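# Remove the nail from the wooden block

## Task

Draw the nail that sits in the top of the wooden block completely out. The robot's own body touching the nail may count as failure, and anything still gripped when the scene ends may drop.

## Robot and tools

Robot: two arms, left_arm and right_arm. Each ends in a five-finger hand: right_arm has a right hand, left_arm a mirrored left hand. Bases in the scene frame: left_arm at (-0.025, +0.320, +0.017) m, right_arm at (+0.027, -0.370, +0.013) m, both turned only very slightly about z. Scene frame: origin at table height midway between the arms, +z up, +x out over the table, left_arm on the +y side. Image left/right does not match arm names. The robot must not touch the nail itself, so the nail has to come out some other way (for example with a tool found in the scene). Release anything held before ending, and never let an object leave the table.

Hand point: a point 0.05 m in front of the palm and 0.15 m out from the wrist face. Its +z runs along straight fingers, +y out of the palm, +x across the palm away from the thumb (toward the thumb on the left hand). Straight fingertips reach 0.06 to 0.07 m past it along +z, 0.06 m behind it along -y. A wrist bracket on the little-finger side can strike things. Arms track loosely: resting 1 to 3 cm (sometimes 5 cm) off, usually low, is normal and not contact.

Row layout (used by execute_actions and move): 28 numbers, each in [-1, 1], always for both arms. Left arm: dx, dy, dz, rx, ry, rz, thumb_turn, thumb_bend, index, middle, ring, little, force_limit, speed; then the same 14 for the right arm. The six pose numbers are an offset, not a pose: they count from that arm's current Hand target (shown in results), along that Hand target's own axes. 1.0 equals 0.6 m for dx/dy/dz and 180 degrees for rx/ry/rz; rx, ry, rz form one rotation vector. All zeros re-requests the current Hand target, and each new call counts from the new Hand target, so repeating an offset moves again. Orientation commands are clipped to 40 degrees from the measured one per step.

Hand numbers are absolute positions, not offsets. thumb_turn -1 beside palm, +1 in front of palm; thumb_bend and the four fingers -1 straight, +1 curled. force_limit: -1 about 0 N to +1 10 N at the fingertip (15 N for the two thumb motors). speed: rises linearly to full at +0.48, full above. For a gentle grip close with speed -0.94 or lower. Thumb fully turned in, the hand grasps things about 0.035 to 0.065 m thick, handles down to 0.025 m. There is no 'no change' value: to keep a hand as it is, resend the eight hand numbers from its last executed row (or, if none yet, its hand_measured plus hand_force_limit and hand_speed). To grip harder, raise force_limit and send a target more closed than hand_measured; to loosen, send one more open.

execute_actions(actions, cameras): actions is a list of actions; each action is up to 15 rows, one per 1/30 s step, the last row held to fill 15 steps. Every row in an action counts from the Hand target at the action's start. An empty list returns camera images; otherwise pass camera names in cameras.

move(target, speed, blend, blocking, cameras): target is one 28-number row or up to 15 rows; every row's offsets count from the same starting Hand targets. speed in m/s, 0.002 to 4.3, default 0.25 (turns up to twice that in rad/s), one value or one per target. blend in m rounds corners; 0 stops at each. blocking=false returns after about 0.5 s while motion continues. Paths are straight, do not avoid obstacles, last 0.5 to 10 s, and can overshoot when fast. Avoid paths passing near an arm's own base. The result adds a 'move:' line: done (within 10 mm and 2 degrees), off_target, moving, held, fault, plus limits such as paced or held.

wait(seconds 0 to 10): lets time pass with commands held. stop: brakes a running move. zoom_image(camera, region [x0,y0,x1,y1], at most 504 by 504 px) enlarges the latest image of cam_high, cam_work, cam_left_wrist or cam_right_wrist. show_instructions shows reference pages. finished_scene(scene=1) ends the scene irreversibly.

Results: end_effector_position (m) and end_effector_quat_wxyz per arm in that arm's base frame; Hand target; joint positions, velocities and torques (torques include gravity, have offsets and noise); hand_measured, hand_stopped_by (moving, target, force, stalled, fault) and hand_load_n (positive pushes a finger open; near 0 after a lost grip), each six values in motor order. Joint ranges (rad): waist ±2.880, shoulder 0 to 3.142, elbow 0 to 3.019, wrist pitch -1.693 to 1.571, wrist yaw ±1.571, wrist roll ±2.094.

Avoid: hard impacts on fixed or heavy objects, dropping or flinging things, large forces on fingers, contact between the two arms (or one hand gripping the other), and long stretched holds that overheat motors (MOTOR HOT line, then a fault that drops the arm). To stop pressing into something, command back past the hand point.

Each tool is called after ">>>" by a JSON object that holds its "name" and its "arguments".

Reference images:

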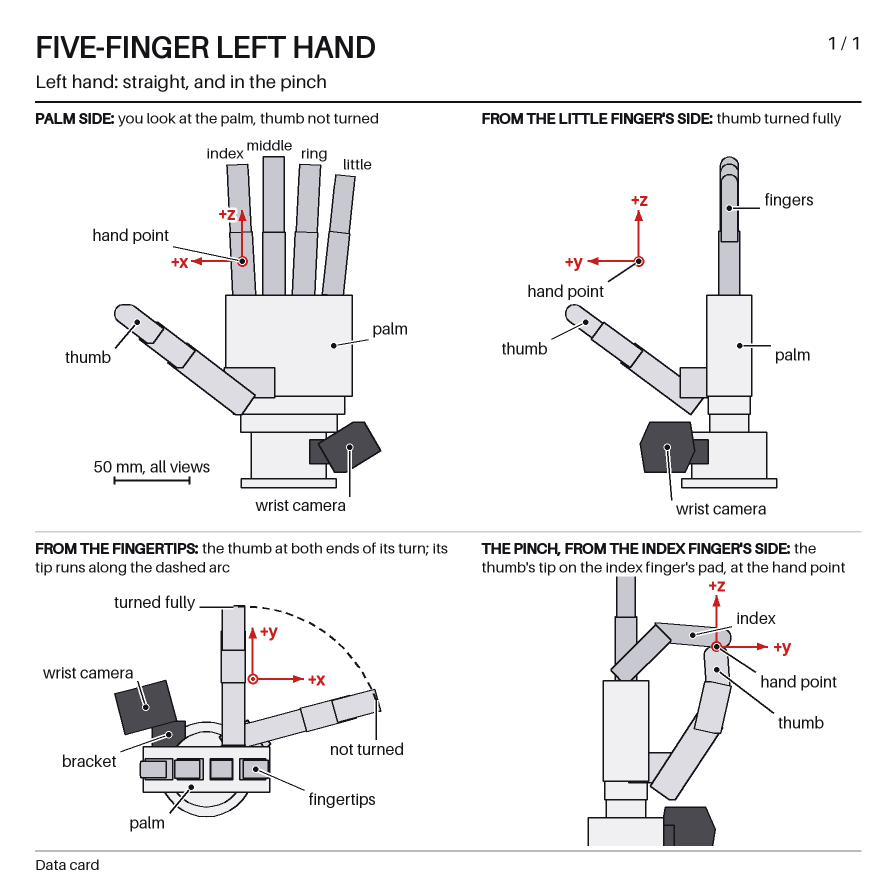

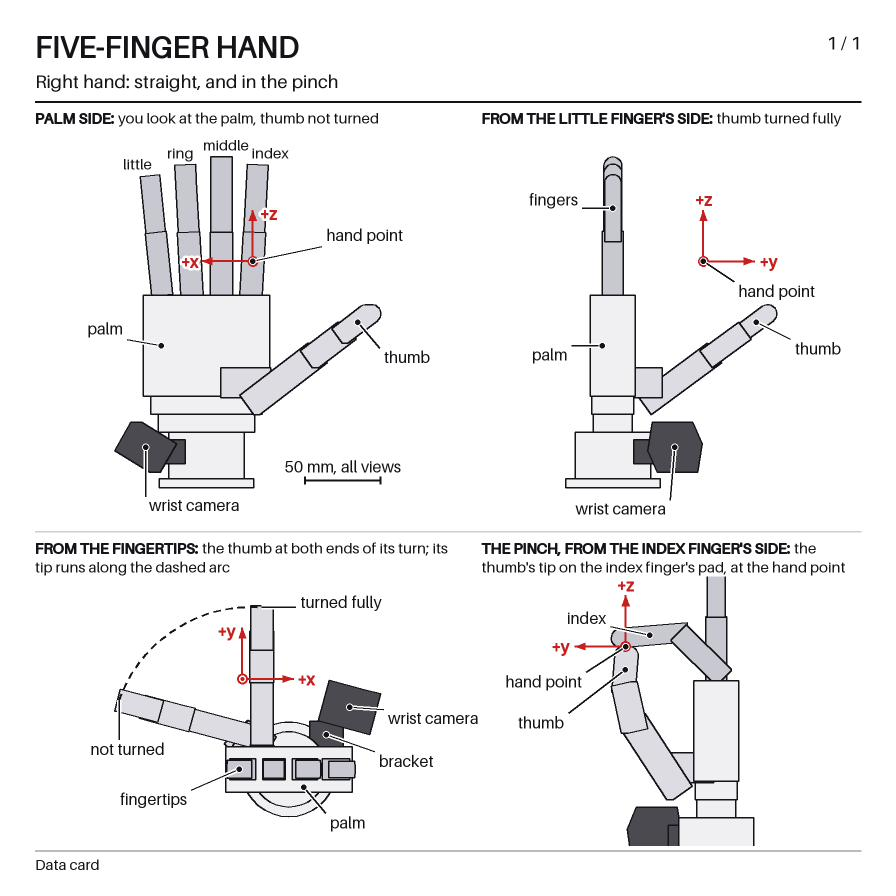

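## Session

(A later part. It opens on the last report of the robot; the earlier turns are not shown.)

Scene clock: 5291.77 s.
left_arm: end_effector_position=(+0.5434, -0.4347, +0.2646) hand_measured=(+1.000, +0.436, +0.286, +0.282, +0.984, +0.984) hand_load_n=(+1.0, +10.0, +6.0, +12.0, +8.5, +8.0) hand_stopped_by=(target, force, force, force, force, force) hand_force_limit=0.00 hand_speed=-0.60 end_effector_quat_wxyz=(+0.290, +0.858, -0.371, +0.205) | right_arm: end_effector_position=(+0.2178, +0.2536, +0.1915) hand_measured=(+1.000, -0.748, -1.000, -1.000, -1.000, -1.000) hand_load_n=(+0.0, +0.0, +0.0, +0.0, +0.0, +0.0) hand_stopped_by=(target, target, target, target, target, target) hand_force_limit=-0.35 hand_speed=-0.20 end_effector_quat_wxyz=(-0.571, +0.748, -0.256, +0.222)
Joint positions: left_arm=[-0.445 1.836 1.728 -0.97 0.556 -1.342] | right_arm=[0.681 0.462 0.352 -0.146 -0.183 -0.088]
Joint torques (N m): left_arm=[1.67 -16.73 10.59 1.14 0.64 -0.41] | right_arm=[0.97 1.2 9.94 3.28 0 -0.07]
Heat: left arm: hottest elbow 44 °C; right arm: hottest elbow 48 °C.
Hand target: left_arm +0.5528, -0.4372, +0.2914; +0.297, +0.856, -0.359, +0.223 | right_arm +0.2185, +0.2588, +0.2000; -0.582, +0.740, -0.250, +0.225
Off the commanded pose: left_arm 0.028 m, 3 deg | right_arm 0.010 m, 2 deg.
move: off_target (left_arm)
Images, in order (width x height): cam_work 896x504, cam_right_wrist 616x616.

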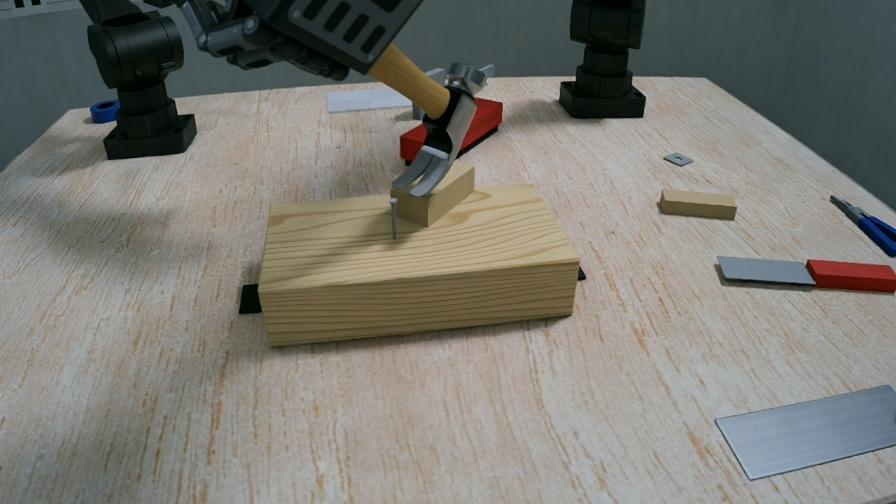

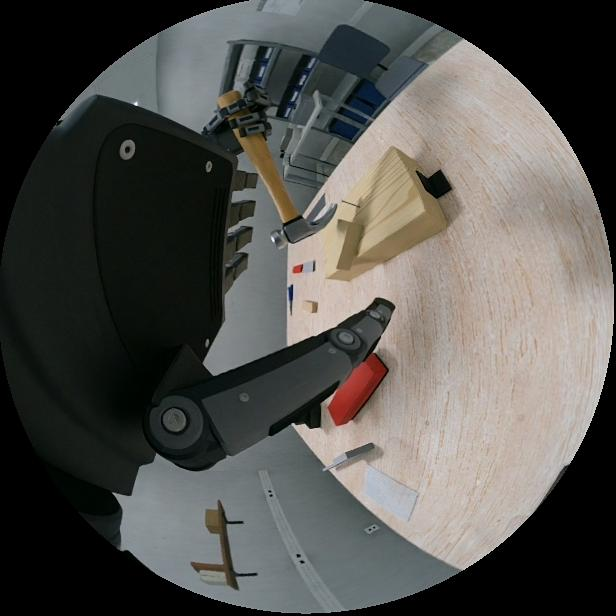

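>>> {"name": "move", "arguments": {"target": [[-0.0105,0.0118,0.0063,0,0,0,1,1,1,1,1,1,0,-0.6,0,0,0,0,0,0,1,-0.75,-1,-1,-1,-1,-0.35,-0.2]], "speed": 0.04, "cameras": ["cam_right_wrist","cam_work"]}}

>>> {"name": "zoom_image", "arguments": {"camera": "cam_right_wrist", "region": [305, 170, 385, 250]}}

>>> {"name": "zoom_image", "arguments": {"camera": "cam_work", "region": [360, 140, 460, 240]}}

Scene clock: 5330.73 s.
left_arm: end_effector_position=(+0.5440, -0.4343, +0.2574) hand_measured=(+1.000, +0.436, +0.286, +0.282, +0.984, +0.984) hand_load_n=(+1.0, +10.0, +6.0, +12.0, +8.5, +7.5) hand_stopped_by=(target, force, force, force, force, force) hand_force_limit=0.00 hand_speed=-0.60 end_effector_quat_wxyz=(+0.288, +0.859, -0.370, +0.207) | right_arm: end_effector_position=(+0.2178, +0.2536, +0.1915) hand_measured=(+1.000, -0.748, -1.000, -1.000, -1.000, -1.000) hand_load_n=(+0.0, +0.0, +0.0, +0.0, +0.0, +0.0) hand_stopped_by=(target, target, target, target, target, target) hand_force_limit=-0.35 hand_speed=-0.20 end_effector_quat_wxyz=(-0.571, +0.748, -0.256, +0.222)
Joint positions: left_arm=[-0.445 1.836 1.709 -0.946 0.552 -1.345] | right_arm=[0.681 0.462 0.352 -0.146 -0.183 -0.088]
Joint torques (N m): left_arm=[0.91 -17.96 9.4 1.1 0.58 -0.49] | right_arm=[0.91 1.32 9.94 3.22 -0.01 -0.08]
Heat: left arm: hottest elbow 44 °C; right arm: hottest elbow 48 °C.
Hand target: left_arm +0.5441, -0.4407, +0.2873; +0.297, +0.856, -0.359, +0.223 | right_arm +0.2185, +0.2588, +0.2000; -0.582, +0.740, -0.250, +0.225
Off the commanded pose: left_arm 0.031 m, 3 deg | right_arm 0.010 m, 2 deg.
move: off_target (left_arm)
Images, in order (width x height): cam_work 896x504, cam_right_wrist 616x616.

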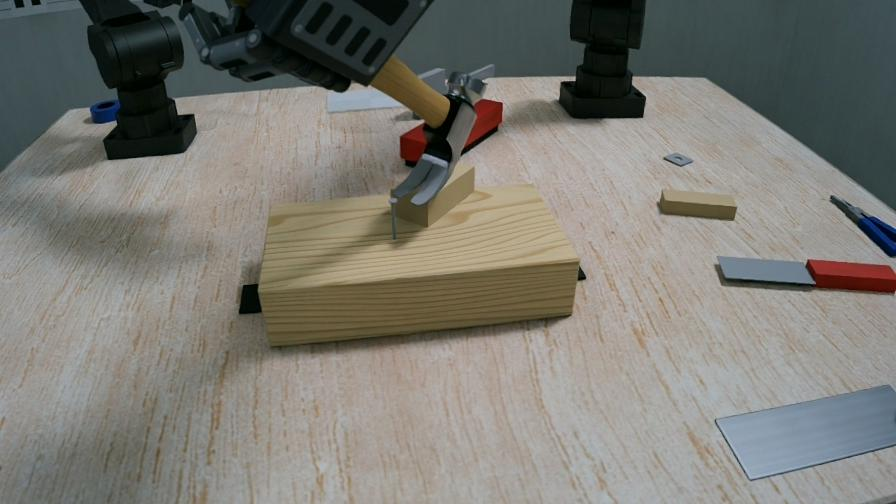

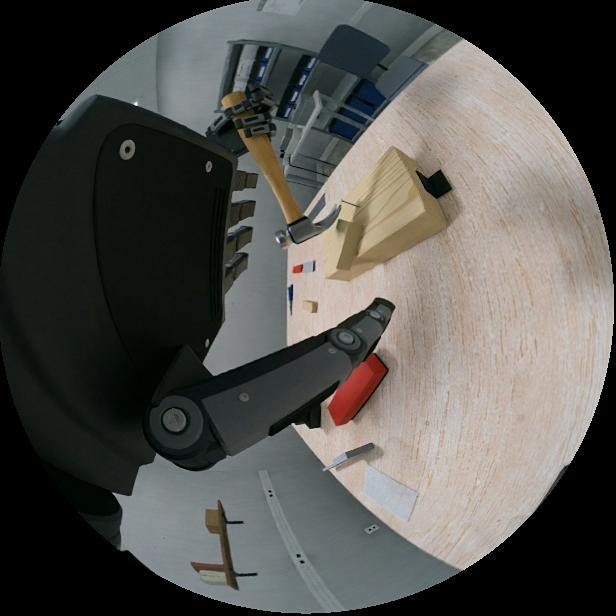

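Scaled by 6.300 from the camera's 616x616 image, which has a finer 880x880 frame.

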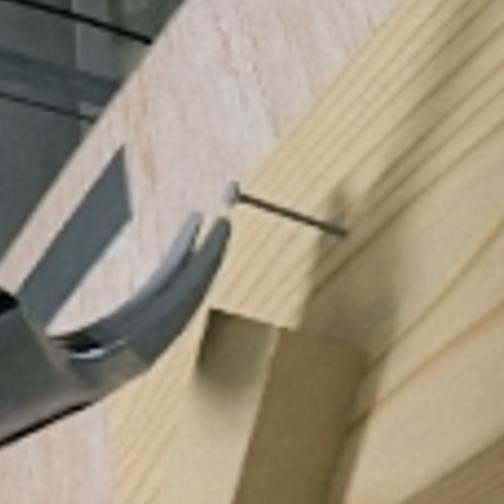

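Scaled by 5.040 from the camera's 896x504 image, which has a finer 1280x720 frame.

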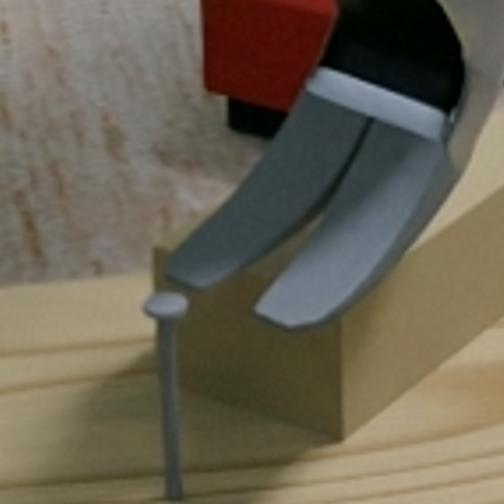

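>>> {"name": "move", "arguments": {"target": [[-0.0048,0.0227,0.0,0,0,0,1,1,1,1,1,1,0,-0.6,0,0,0,0,0,0,1,-0.75,-1,-1,-1,-1,-0.35,-0.2]], "speed": 0.04, "cameras": ["cam_right_wrist","cam_work"]}}

>>> {"name": "zoom_image", "arguments": {"camera": "cam_right_wrist", "region": [305, 170, 385, 250]}}

>>> {"name": "zoom_image", "arguments": {"camera": "cam_work", "region": [360, 140, 460, 240]}}

Scene clock: 5343.43 s.
left_arm: end_effector_position=(+0.5351, -0.4399, +0.2502) hand_measured=(+1.000, +0.436, +0.286, +0.282, +0.984, +0.984) hand_load_n=(+1.0, +10.5, +6.0, +12.0, +8.5, +7.5) hand_stopped_by=(target, force, force, force, force, force) hand_force_limit=0.00 hand_speed=-0.60 end_effector_quat_wxyz=(+0.288, +0.861, -0.368, +0.200) | right_arm: end_effector_position=(+0.2178, +0.2536, +0.1915) hand_measured=(+1.000, -0.748, -1.000, -1.000, -1.000, -1.000) hand_load_n=(+0.5, +0.0, -0.5, +0.0, +0.0, +0.0) hand_stopped_by=(target, target, target, target, target, target) hand_force_limit=-0.35 hand_speed=-0.20 end_effector_quat_wxyz=(-0.571, +0.748, -0.256, +0.222)
Joint positions: left_arm=[-0.46 1.827 1.681 -0.933 0.543 -1.363] | right_arm=[0.681 0.462 0.352 -0.146 -0.183 -0.088]
Joint torques (N m): left_arm=[0.73 -19.02 9.37 1.07 0.58 -0.49] | right_arm=[0.79 1.26 9.98 3.18 -0.01 -0.08]
Heat: left arm: hottest elbow 44 °C; right arm: hottest elbow 48 °C.
Hand target: left_arm +0.5322, -0.4470, +0.2905; +0.297, +0.856, -0.359, +0.223 | right_arm +0.2185, +0.2588, +0.2000; -0.582, +0.740, -0.250, +0.225
Off the commanded pose: left_arm 0.041 m, 3 deg | right_arm 0.010 m, 2 deg.
move: off_target (left_arm)
Images, in order (width x height): cam_work 896x504, cam_right_wrist 616x616.

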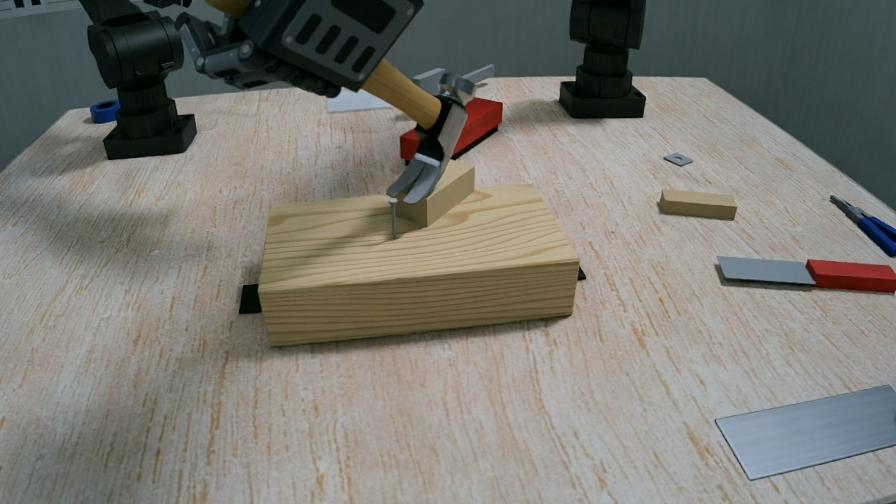

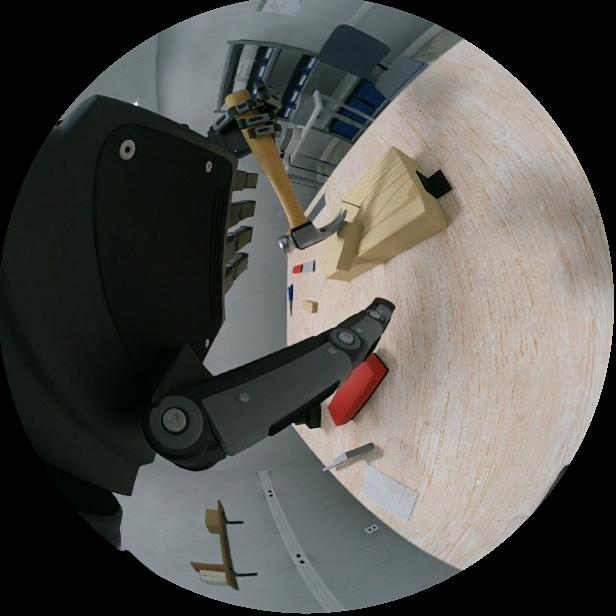

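Scaled by 6.300 from the camera's 616x616 image, which has a finer 880x880 frame.

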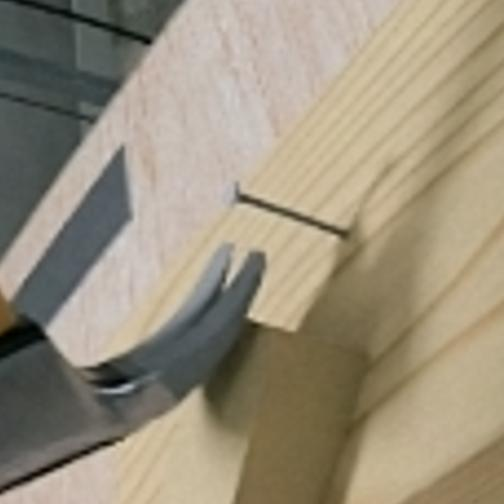

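Scaled by 5.040 from the camera's 896x504 image, which has a finer 1280x720 frame.

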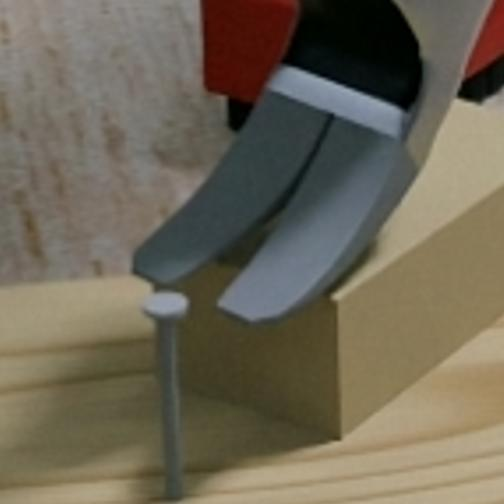

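>>> {"name": "move", "arguments": {"target": [[0.0300,-0.0087,0.0192,0,0,0,1,1,1,1,1,1,0,-0.6,0,0,0,0,0,0,1,-0.75,-1,-1,-1,-1,-0.35,-0.2]], "speed": 0.04, "cameras": ["cam_right_wrist","cam_work"]}}

>>> {"name": "zoom_image", "arguments": {"camera": "cam_right_wrist", "region": [305, 170, 385, 250]}}

>>> {"name": "zoom_image", "arguments": {"camera": "cam_work", "region": [360, 140, 460, 240]}}

Scene clock: 5358.50 s.
left_arm: end_effector_position=(+0.5409, -0.4452, +0.2484) hand_measured=(+1.000, +0.436, +0.286, +0.282, +0.984, +0.984) hand_load_n=(+1.0, +10.0, +6.5, +12.0, +9.0, +7.5) hand_stopped_by=(target, force, force, force, force, force) hand_force_limit=0.00 hand_speed=-0.60 end_effector_quat_wxyz=(+0.287, +0.862, -0.366, +0.200) | right_arm: end_effector_position=(+0.2178, +0.2536, +0.1915) hand_measured=(+1.000, -0.748, -1.000, -1.000, -1.000, -1.000) hand_load_n=(+0.0, +0.0, +0.0, -0.5, +0.0, +0.0) hand_stopped_by=(target, target, target, target, target, target) hand_force_limit=-0.35 hand_speed=-0.20 end_effector_quat_wxyz=(-0.571, +0.748, -0.256, +0.222)
Joint positions: left_arm=[-0.464 1.846 1.704 -0.933 0.539 -1.371] | right_arm=[0.681 0.462 0.352 -0.146 -0.183 -0.088]
Joint torques (N m): left_arm=[0.5 -16.62 13.15 0.39 0.58 -0.48] | right_arm=[1.03 1.26 9.94 3.19 -0.01 -0.07]
Heat: left arm: hottest elbow 45 °C; right arm: hottest elbow 48 °C.
Hand target: left_arm +0.5495, -0.4605, +0.2911; +0.297, +0.856, -0.359, +0.223 | right_arm +0.2185, +0.2588, +0.2000; -0.582, +0.740, -0.250, +0.225
Off the commanded pose: left_arm 0.046 m, 3 deg | right_arm 0.010 m, 2 deg.
move: off_target (left_arm)
Images, in order (width x height): cam_work 896x504, cam_right_wrist 616x616.

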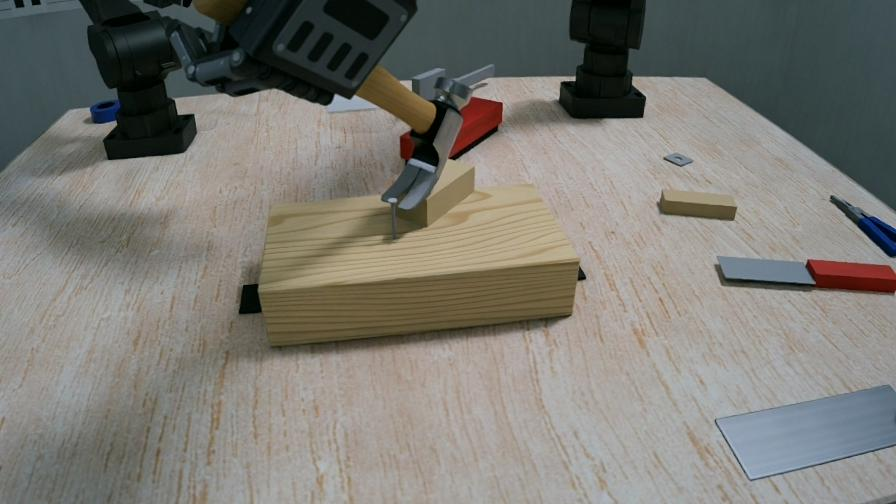

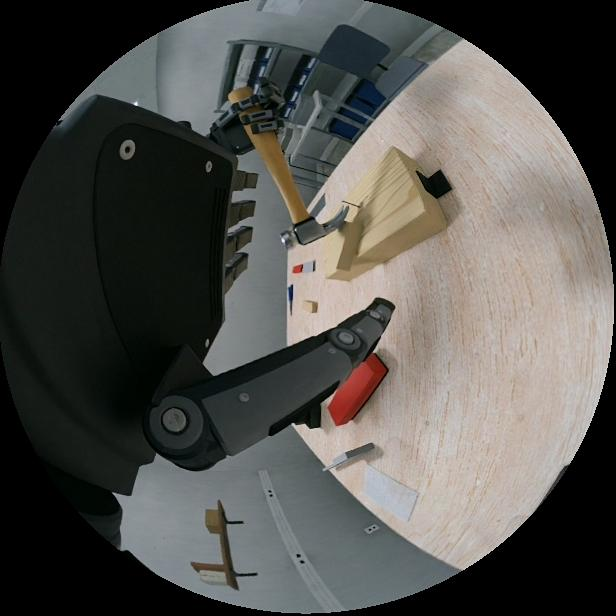

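Scaled by 6.300 from the camera's 616x616 image, which has a finer 880x880 frame.

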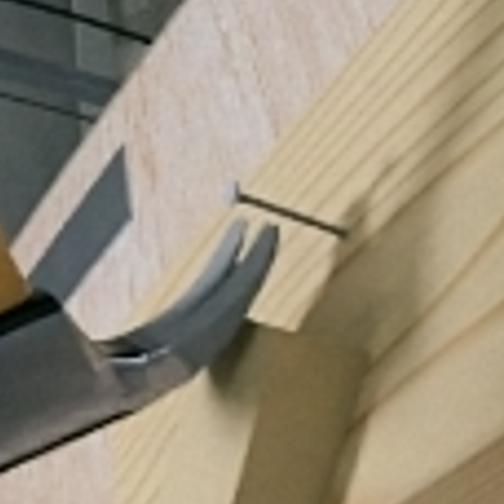

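Scaled by 5.040 from the camera's 896x504 image, which has a finer 1280x720 frame.

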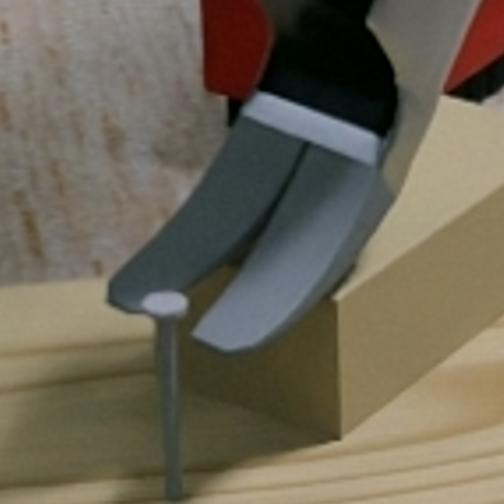

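>>> {"name": "move", "arguments": {"target": [[0.0202,-0.0055,0.0047,0,0,0,1,1,1,1,1,1,0,-0.6,0,0,0,0,0,0,1,-0.75,-1,-1,-1,-1,-0.35,-0.2]], "speed": 0.04, "cameras": ["cam_right_wrist","cam_work"]}}

>>> {"name": "zoom_image", "arguments": {"camera": "cam_right_wrist", "region": [305, 170, 385, 250]}}

>>> {"name": "zoom_image", "arguments": {"camera": "cam_work", "region": [360, 140, 460, 240]}}

Scene clock: 5371.80 s.
left_arm: end_effector_position=(+0.5537, -0.4517, +0.2523) hand_measured=(+1.000, +0.436, +0.286, +0.282, +0.984, +0.984) hand_load_n=(+1.0, +10.0, +6.5, +12.0, +8.5, +7.5) hand_stopped_by=(target, force, force, force, force, force) hand_force_limit=0.00 hand_speed=-0.60 end_effector_quat_wxyz=(+0.287, +0.862, -0.366, +0.203) | right_arm: end_effector_position=(+0.2178, +0.2536, +0.1915) hand_measured=(+1.000, -0.748, -1.000, -1.000, -1.000, -1.000) hand_load_n=(+0.0, +0.0, +0.0, +0.0, +0.0, +0.0) hand_stopped_by=(target, target, target, target, target, target) hand_force_limit=-0.35 hand_speed=-0.20 end_effector_quat_wxyz=(-0.571, +0.748, -0.256, +0.222)
Joint positions: left_arm=[-0.464 1.881 1.763 -0.951 0.538 -1.373] | right_arm=[0.681 0.462 0.352 -0.146 -0.183 -0.088]
Joint torques (N m): left_arm=[0.56 -17.38 13.11 0.14 0.6 -0.48] | right_arm=[0.91 1.2 9.92 3.21 -0.01 -0.08]
Heat: left arm: hottest elbow 45 °C; right arm: hottest elbow 48 °C.
Hand target: left_arm +0.5602, -0.4663, +0.2950; +0.297, +0.856, -0.359, +0.223 | right_arm +0.2185, +0.2588, +0.2000; -0.582, +0.740, -0.250, +0.225
Off the commanded pose: left_arm 0.046 m, 3 deg | right_arm 0.010 m, 2 deg.
move: off_target (left_arm)
Images, in order (width x height): cam_work 896x504, cam_right_wrist 616x616.

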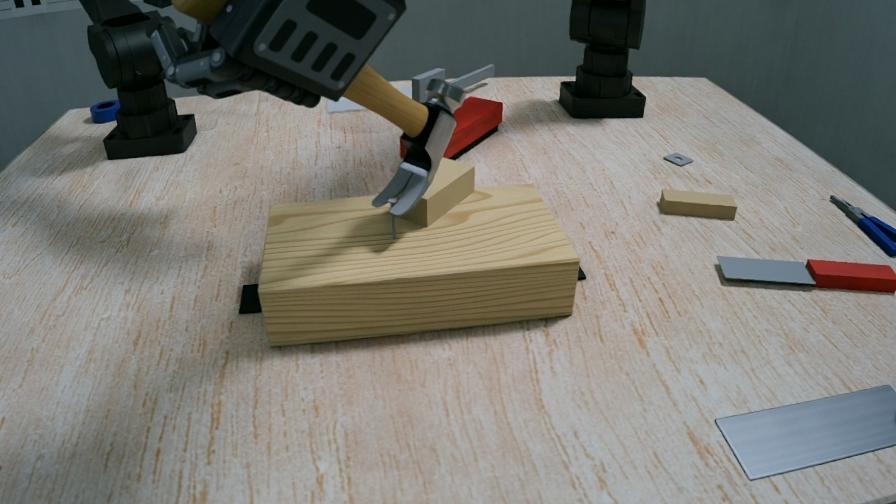

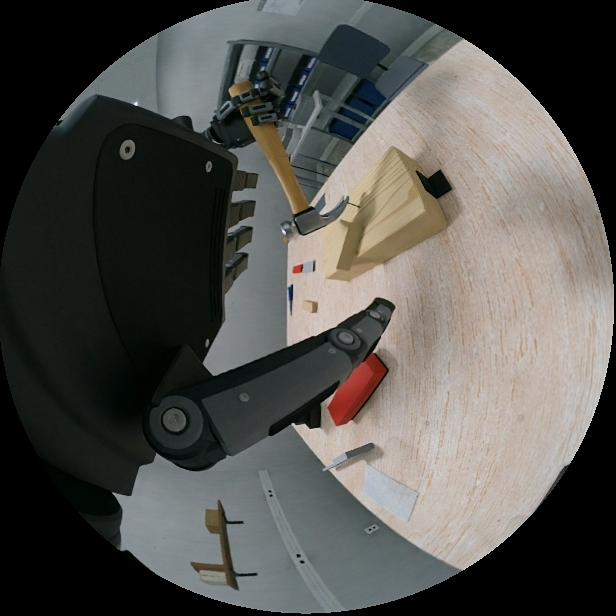

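Scaled by 6.300 from the camera's 616x616 image, which has a finer 880x880 frame.

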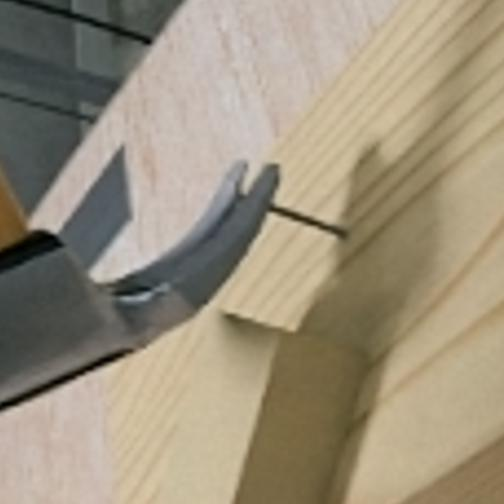

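Scaled by 5.040 from the camera's 896x504 image, which has a finer 1280x720 frame.

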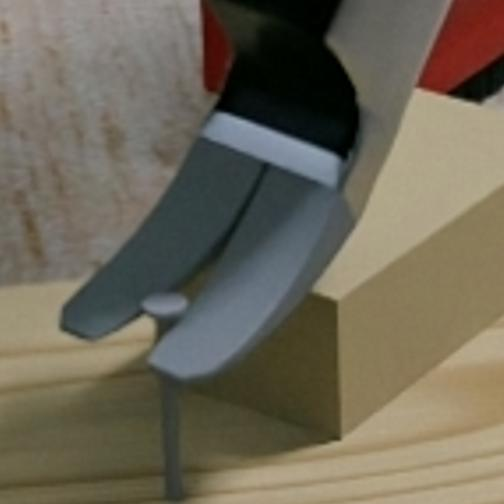

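>>> {"name": "move", "arguments": {"target": [[0.0238,-0.0098,0.0218,0,0,0,1,1,1,1,1,1,0,-0.6,0,0,0,0,0,0,1,-0.75,-1,-1,-1,-1,-0.35,-0.2]], "speed": 0.04, "cameras": ["cam_right_wrist","cam_work"]}}

>>> {"name": "zoom_image", "arguments": {"camera": "cam_right_wrist", "region": [305, 170, 385, 250]}}

>>> {"name": "zoom_image", "arguments": {"camera": "cam_work", "region": [360, 140, 460, 240]}}

Scene clock: 5385.60 s.
left_arm: end_effector_position=(+0.5667, -0.4606, +0.2441) hand_measured=(+1.000, +0.436, +0.286, +0.282, +0.984, +0.984) hand_load_n=(+1.5, +10.0, +6.5, +12.0, +8.5, +7.0) hand_stopped_by=(target, force, force, force, force, force) hand_force_limit=0.00 hand_speed=-0.60 end_effector_quat_wxyz=(+0.286, +0.865, -0.363, +0.194) | right_arm: end_effector_position=(+0.2178, +0.2536, +0.1915) hand_measured=(+1.000, -0.748, -1.000, -1.000, -1.000, -1.000) hand_load_n=(+0.0, +0.0, +0.0, +0.0, +0.0, +0.0) hand_stopped_by=(target, target, target, target, target, target) hand_force_limit=-0.35 hand_speed=-0.20 end_effector_quat_wxyz=(-0.571, +0.748, -0.256, +0.222)
Joint positions: left_arm=[-0.468 1.935 1.828 -0.978 0.534 -1.38] | right_arm=[0.681 0.462 0.352 -0.146 -0.183 -0.088]
Joint torques (N m): left_arm=[0.44 -18.02 13.68 0.58 0.65 -0.47] | right_arm=[0.97 1.44 9.95 3.25 -0.01 -0.08]
Heat: left arm: hottest elbow 48 °C; right arm: hottest elbow 48 °C.
Hand target: left_arm +0.5760, -0.4785, +0.2921; +0.297, +0.856, -0.359, +0.223 | right_arm +0.2185, +0.2588, +0.2000; -0.582, +0.740, -0.250, +0.225
Off the commanded pose: left_arm 0.052 m, 4 deg | right_arm 0.010 m, 2 deg.
move: off_target (left_arm)
Images, in order (width x height): cam_work 896x504, cam_right_wrist 616x616.

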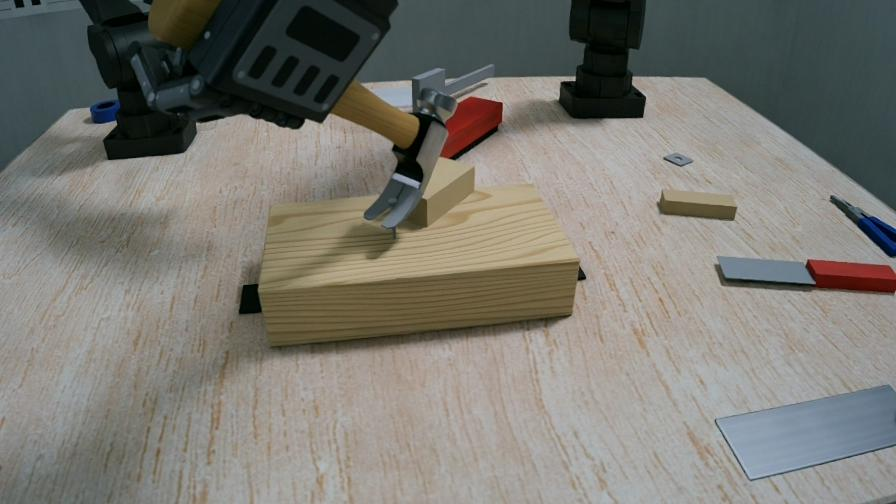

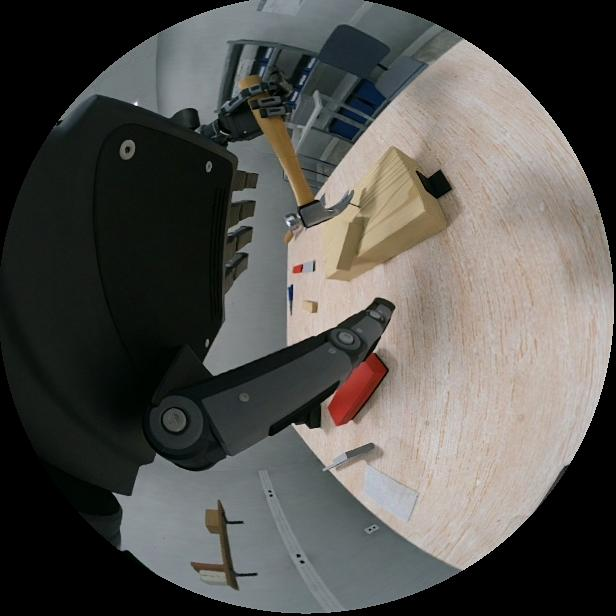

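Scaled by 6.300 from the camera's 616x616 image, which has a finer 880x880 frame.

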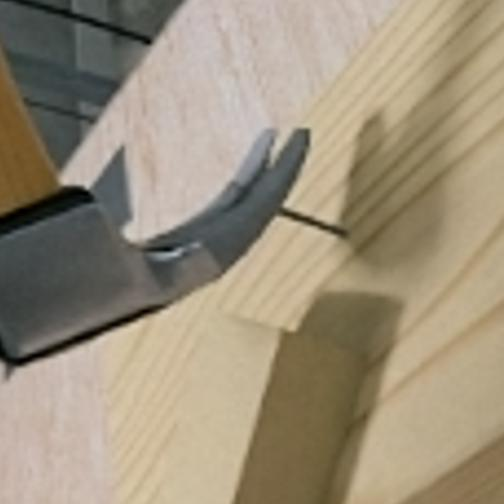

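Scaled by 5.040 from the camera's 896x504 image, which has a finer 1280x720 frame.

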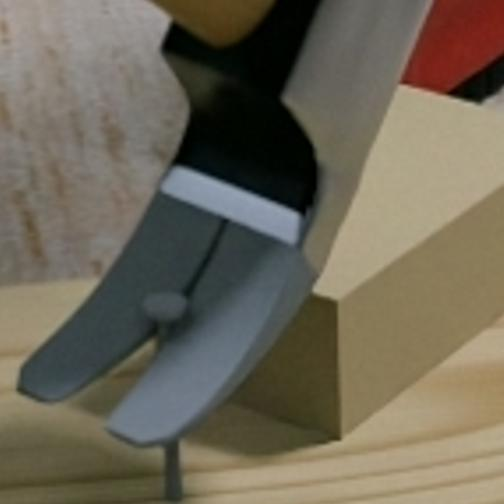

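>>> {"name": "move", "arguments": {"target": [[-0.0003,0.0303,-0.0650,-0.0013,0.0804,0.0377,1,1,1,1,1,1,0,-0.6,0,0,0,0,0,0,1,-0.75,-1,-1,-1,-1,-0.35,-0.2]], "speed": 0.04, "cameras": ["cam_right_wrist","cam_work"]}}

>>> {"name": "zoom_image", "arguments": {"camera": "cam_right_wrist", "region": [285, 150, 385, 250]}}

>>> {"name": "zoom_image", "arguments": {"camera": "cam_work", "region": [350, 130, 460, 240]}}

Scene clock: 5414.23 s.
left_arm: end_effector_position=(+0.5476, -0.4571, +0.2645) hand_measured=(+1.000, +0.436, +0.286, +0.282, +0.984, +0.986) hand_load_n=(+2.0, +10.0, +6.5, +12.5, +9.5, +0.0) hand_stopped_by=(target, force, force, force, force, force) hand_force_limit=0.00 hand_speed=-0.60 end_effector_quat_wxyz=(+0.317, +0.822, -0.373, +0.292) | right_arm: end_effector_position=(+0.2178, +0.2536, +0.1915) hand_measured=(+1.000, -0.748, -1.000, -1.000, -1.000, -1.000) hand_load_n=(+0.5, +0.0, +0.0, +0.0, +0.0, +0.0) hand_stopped_by=(target, target, target, target, target, target) hand_force_limit=-0.35 hand_speed=-0.20 end_effector_quat_wxyz=(-0.571, +0.748, -0.256, +0.222)
Joint positions: left_arm=[-0.468 1.799 1.583 -0.635 0.58 -1.412] | right_arm=[0.681 0.462 0.352 -0.146 -0.183 -0.088]
Joint torques (N m): left_arm=[1.44 -19.37 10.74 3.32 0.71 -0.39] | right_arm=[1.03 1.32 9.95 3.23 -0.02 -0.08]
Heat: left arm: hottest elbow 48 °C; right arm: hottest elbow 48 °C.
Hand target: left_arm +0.5559, -0.4627, +0.3265; +0.328, +0.798, -0.369, +0.346 | right_arm +0.2185, +0.2588, +0.2000; -0.582, +0.740, -0.250, +0.225
Off the commanded pose: left_arm 0.063 m, 7 deg | right_arm 0.010 m, 2 deg.
move: off_target (left_arm)
Images, in order (width x height): cam_work 896x504, cam_right_wrist 616x616.

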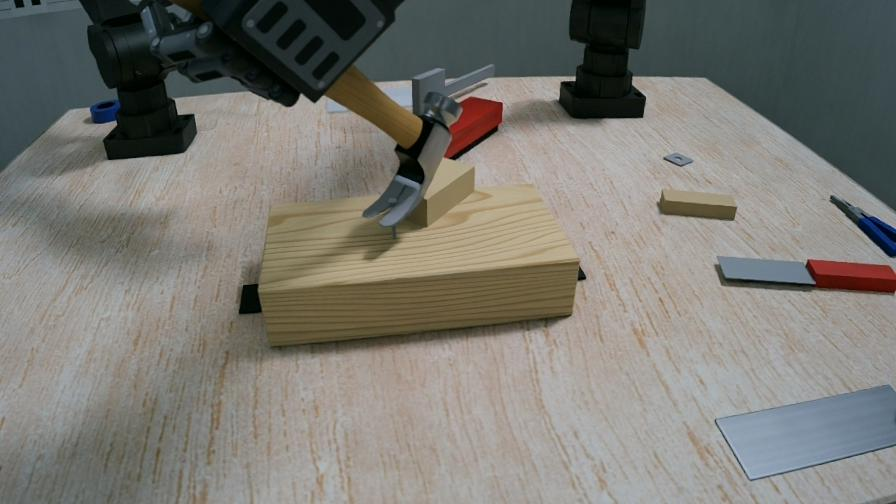

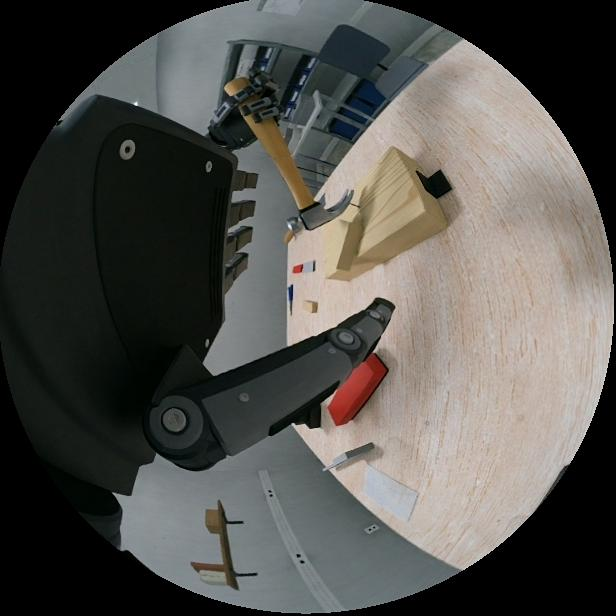

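Scaled by 5.040 from the camera's 616x616 image, which has a finer 880x880 frame.

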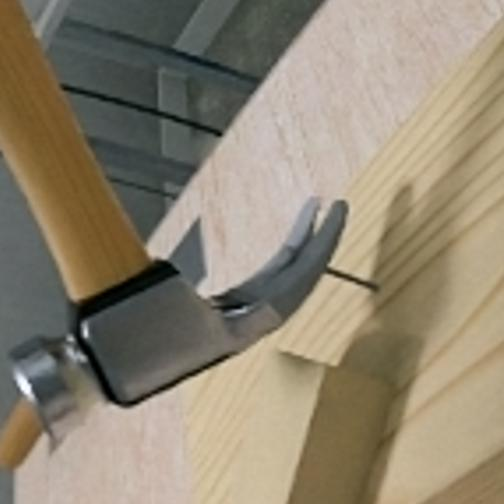

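Scaled by 4.582 from the camera's 896x504 image, which has a finer 1280x720 frame.

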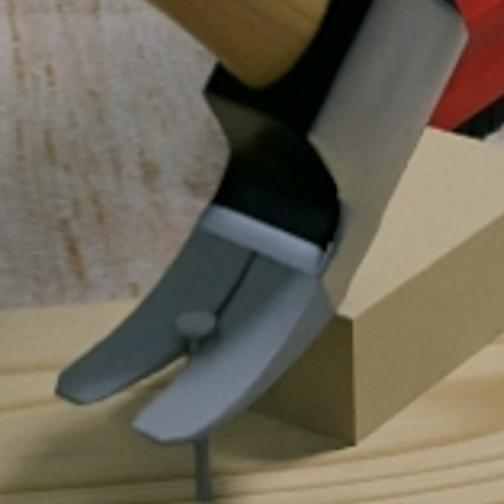

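>>> {"name": "move", "arguments": {"target": [[-0.0117,-0.0147,0.0308,0,0,0,1,1,1,1,1,1,0,-0.6,0,0,0,0,0,0,1,-0.75,-1,-1,-1,-1,-0.35,-0.2]], "speed": 0.03, "cameras": ["cam_right_wrist","cam_work"]}}

>>> {"name": "zoom_image", "arguments": {"camera": "cam_right_wrist", "region": [285, 150, 385, 250]}}

>>> {"name": "zoom_image", "arguments": {"camera": "cam_work", "region": [350, 130, 460, 240]}}

Scene clock: 5436.70 s.
left_arm: end_effector_position=(+0.5504, -0.4584, +0.2636) hand_measured=(+1.000, +0.436, +0.286, +0.282, +0.984, +0.986) hand_load_n=(+2.0, +9.5, +7.0, +12.5, +9.0, +0.0) hand_stopped_by=(target, force, force, force, force, force) hand_force_limit=0.00 hand_speed=-0.60 end_effector_quat_wxyz=(+0.320, +0.821, -0.368, +0.298) | right_arm: end_effector_position=(+0.2178, +0.2536, +0.1915) hand_measured=(+1.000, -0.748, -1.000, -1.000, -1.000, -1.000) hand_load_n=(+0.0, +0.0, +0.0, -0.5, +0.0, +0.0) hand_stopped_by=(target, target, target, target, target, target) hand_force_limit=-0.35 hand_speed=-0.20 end_effector_quat_wxyz=(-0.571, +0.748, -0.256, +0.222)
Joint positions: left_arm=[-0.468 1.801 1.575 -0.607 0.582 -1.426] | right_arm=[0.681 0.462 0.352 -0.146 -0.183 -0.088]
Joint torques (N m): left_arm=[1.08 -16.56 11.66 3.64 0.53 -0.27] | right_arm=[1.08 1.26 9.92 3.22 -0.02 -0.08]
Heat: left arm: hottest elbow 47 °C; right arm: hottest elbow 48 °C.
Hand target: left_arm +0.5652, -0.4700, +0.3085; +0.328, +0.798, -0.369, +0.346 | right_arm +0.2185, +0.2588, +0.2000; -0.582, +0.740, -0.250, +0.225
Off the commanded pose: left_arm 0.049 m, 6 deg | right_arm 0.010 m, 2 deg.
move: off_target (left_arm)
Images, in order (width x height): cam_work 896x504, cam_right_wrist 616x616.

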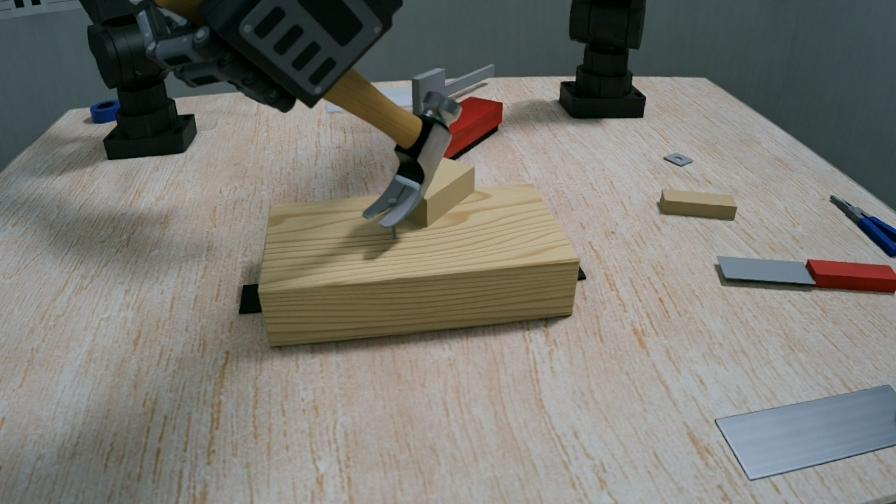

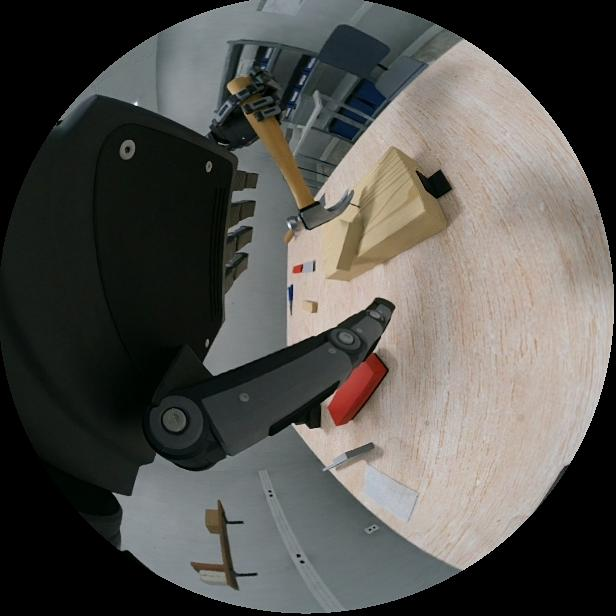

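Scaled by 5.040 from the camera's 616x616 image, which has a finer 880x880 frame.

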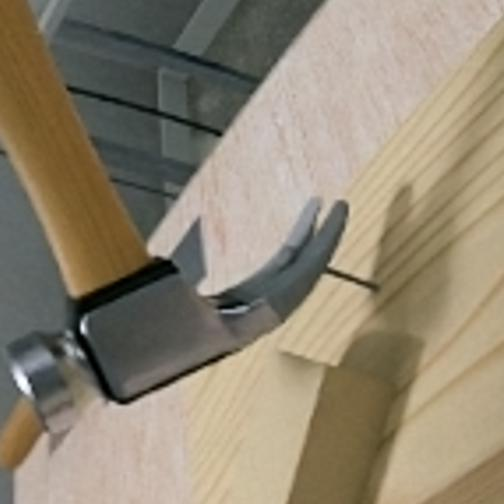

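Scaled by 4.582 from the camera's 896x504 image, which has a finer 1280x720 frame.

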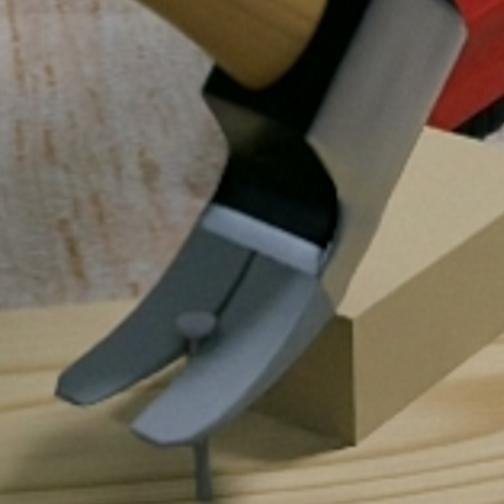

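>>> {"name": "move", "arguments": {"target": [[0.0020,-0.0095,0.0160,0,0,0,1,1,1,1,1,1,0,-0.6,0,0,0,0,0,0,1,-0.75,-1,-1,-1,-1,-0.35,-0.2]], "speed": 0.03, "cameras": ["cam_right_wrist","cam_work"]}}

>>> {"name": "zoom_image", "arguments": {"camera": "cam_right_wrist", "region": [285, 150, 385, 250]}}

>>> {"name": "zoom_image", "arguments": {"camera": "cam_work", "region": [350, 130, 460, 240]}}

Scene clock: 5442.63 s.
left_arm: end_effector_position=(+0.5547, -0.4604, +0.2599) hand_measured=(+1.000, +0.436, +0.286, +0.282, +0.984, +0.986) hand_load_n=(+2.0, +9.5, +7.0, +12.5, +8.5, +0.0) hand_stopped_by=(target, force, force, force, force, force) hand_force_limit=0.00 hand_speed=-0.60 end_effector_quat_wxyz=(+0.323, +0.822, -0.362, +0.298) | right_arm: end_effector_position=(+0.2178, +0.2536, +0.1915) hand_measured=(+1.000, -0.748, -1.000, -1.000, -1.000, -1.000) hand_load_n=(+0.0, +0.0, -0.5, +0.0, +0.0, +0.0) hand_stopped_by=(target, target, target, target, target, target) hand_force_limit=-0.35 hand_speed=-0.20 end_effector_quat_wxyz=(-0.571, +0.748, -0.256, +0.222)
Joint positions: left_arm=[-0.468 1.812 1.575 -0.588 0.583 -1.442] | right_arm=[0.681 0.462 0.352 -0.146 -0.183 -0.088]
Joint torques (N m): left_arm=[1.14 -15.62 13.16 3.15 0.42 -0.13] | right_arm=[0.91 1.44 9.94 3.26 -0.02 -0.09]
Heat: left arm: hottest elbow 47 °C; right arm: hottest elbow 48 °C.
Hand target: left_arm +0.5735, -0.4750, +0.3028; +0.328, +0.798, -0.369, +0.346 | right_arm +0.2185, +0.2588, +0.2000; -0.582, +0.740, -0.250, +0.225
Off the commanded pose: left_arm 0.049 m, 6 deg | right_arm 0.010 m, 2 deg.
move: off_target (left_arm)
Images, in order (width x height): cam_work 896x504, cam_right_wrist 616x616.

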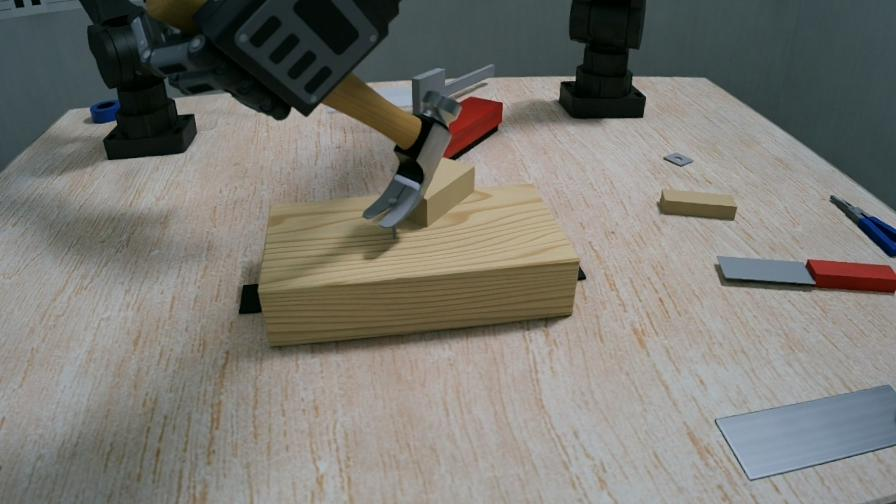

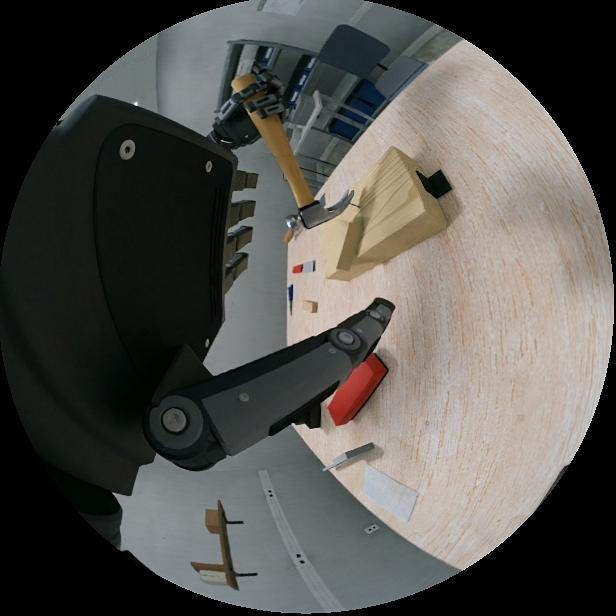

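Scaled by 5.040 from the camera's 616x616 image, which has a finer 880x880 frame.

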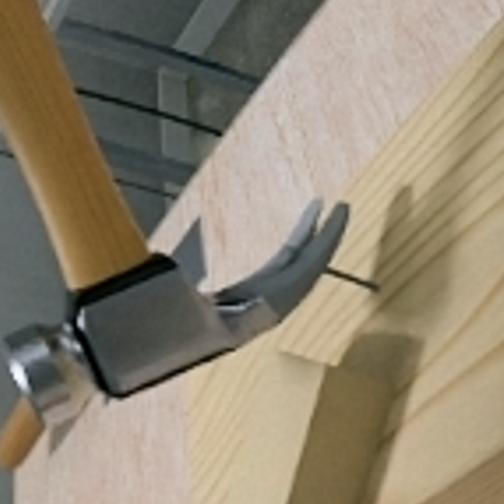

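Scaled by 4.582 from the camera's 896x504 image, which has a finer 1280x720 frame.

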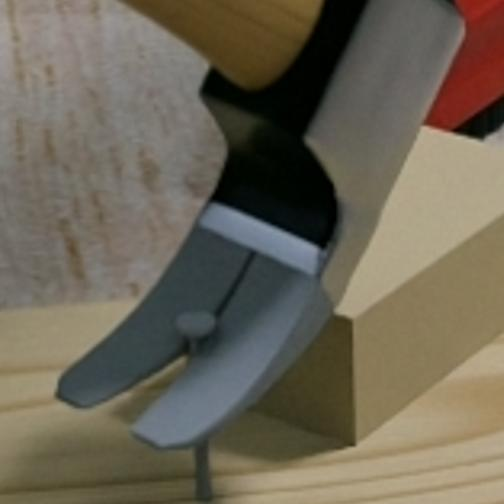

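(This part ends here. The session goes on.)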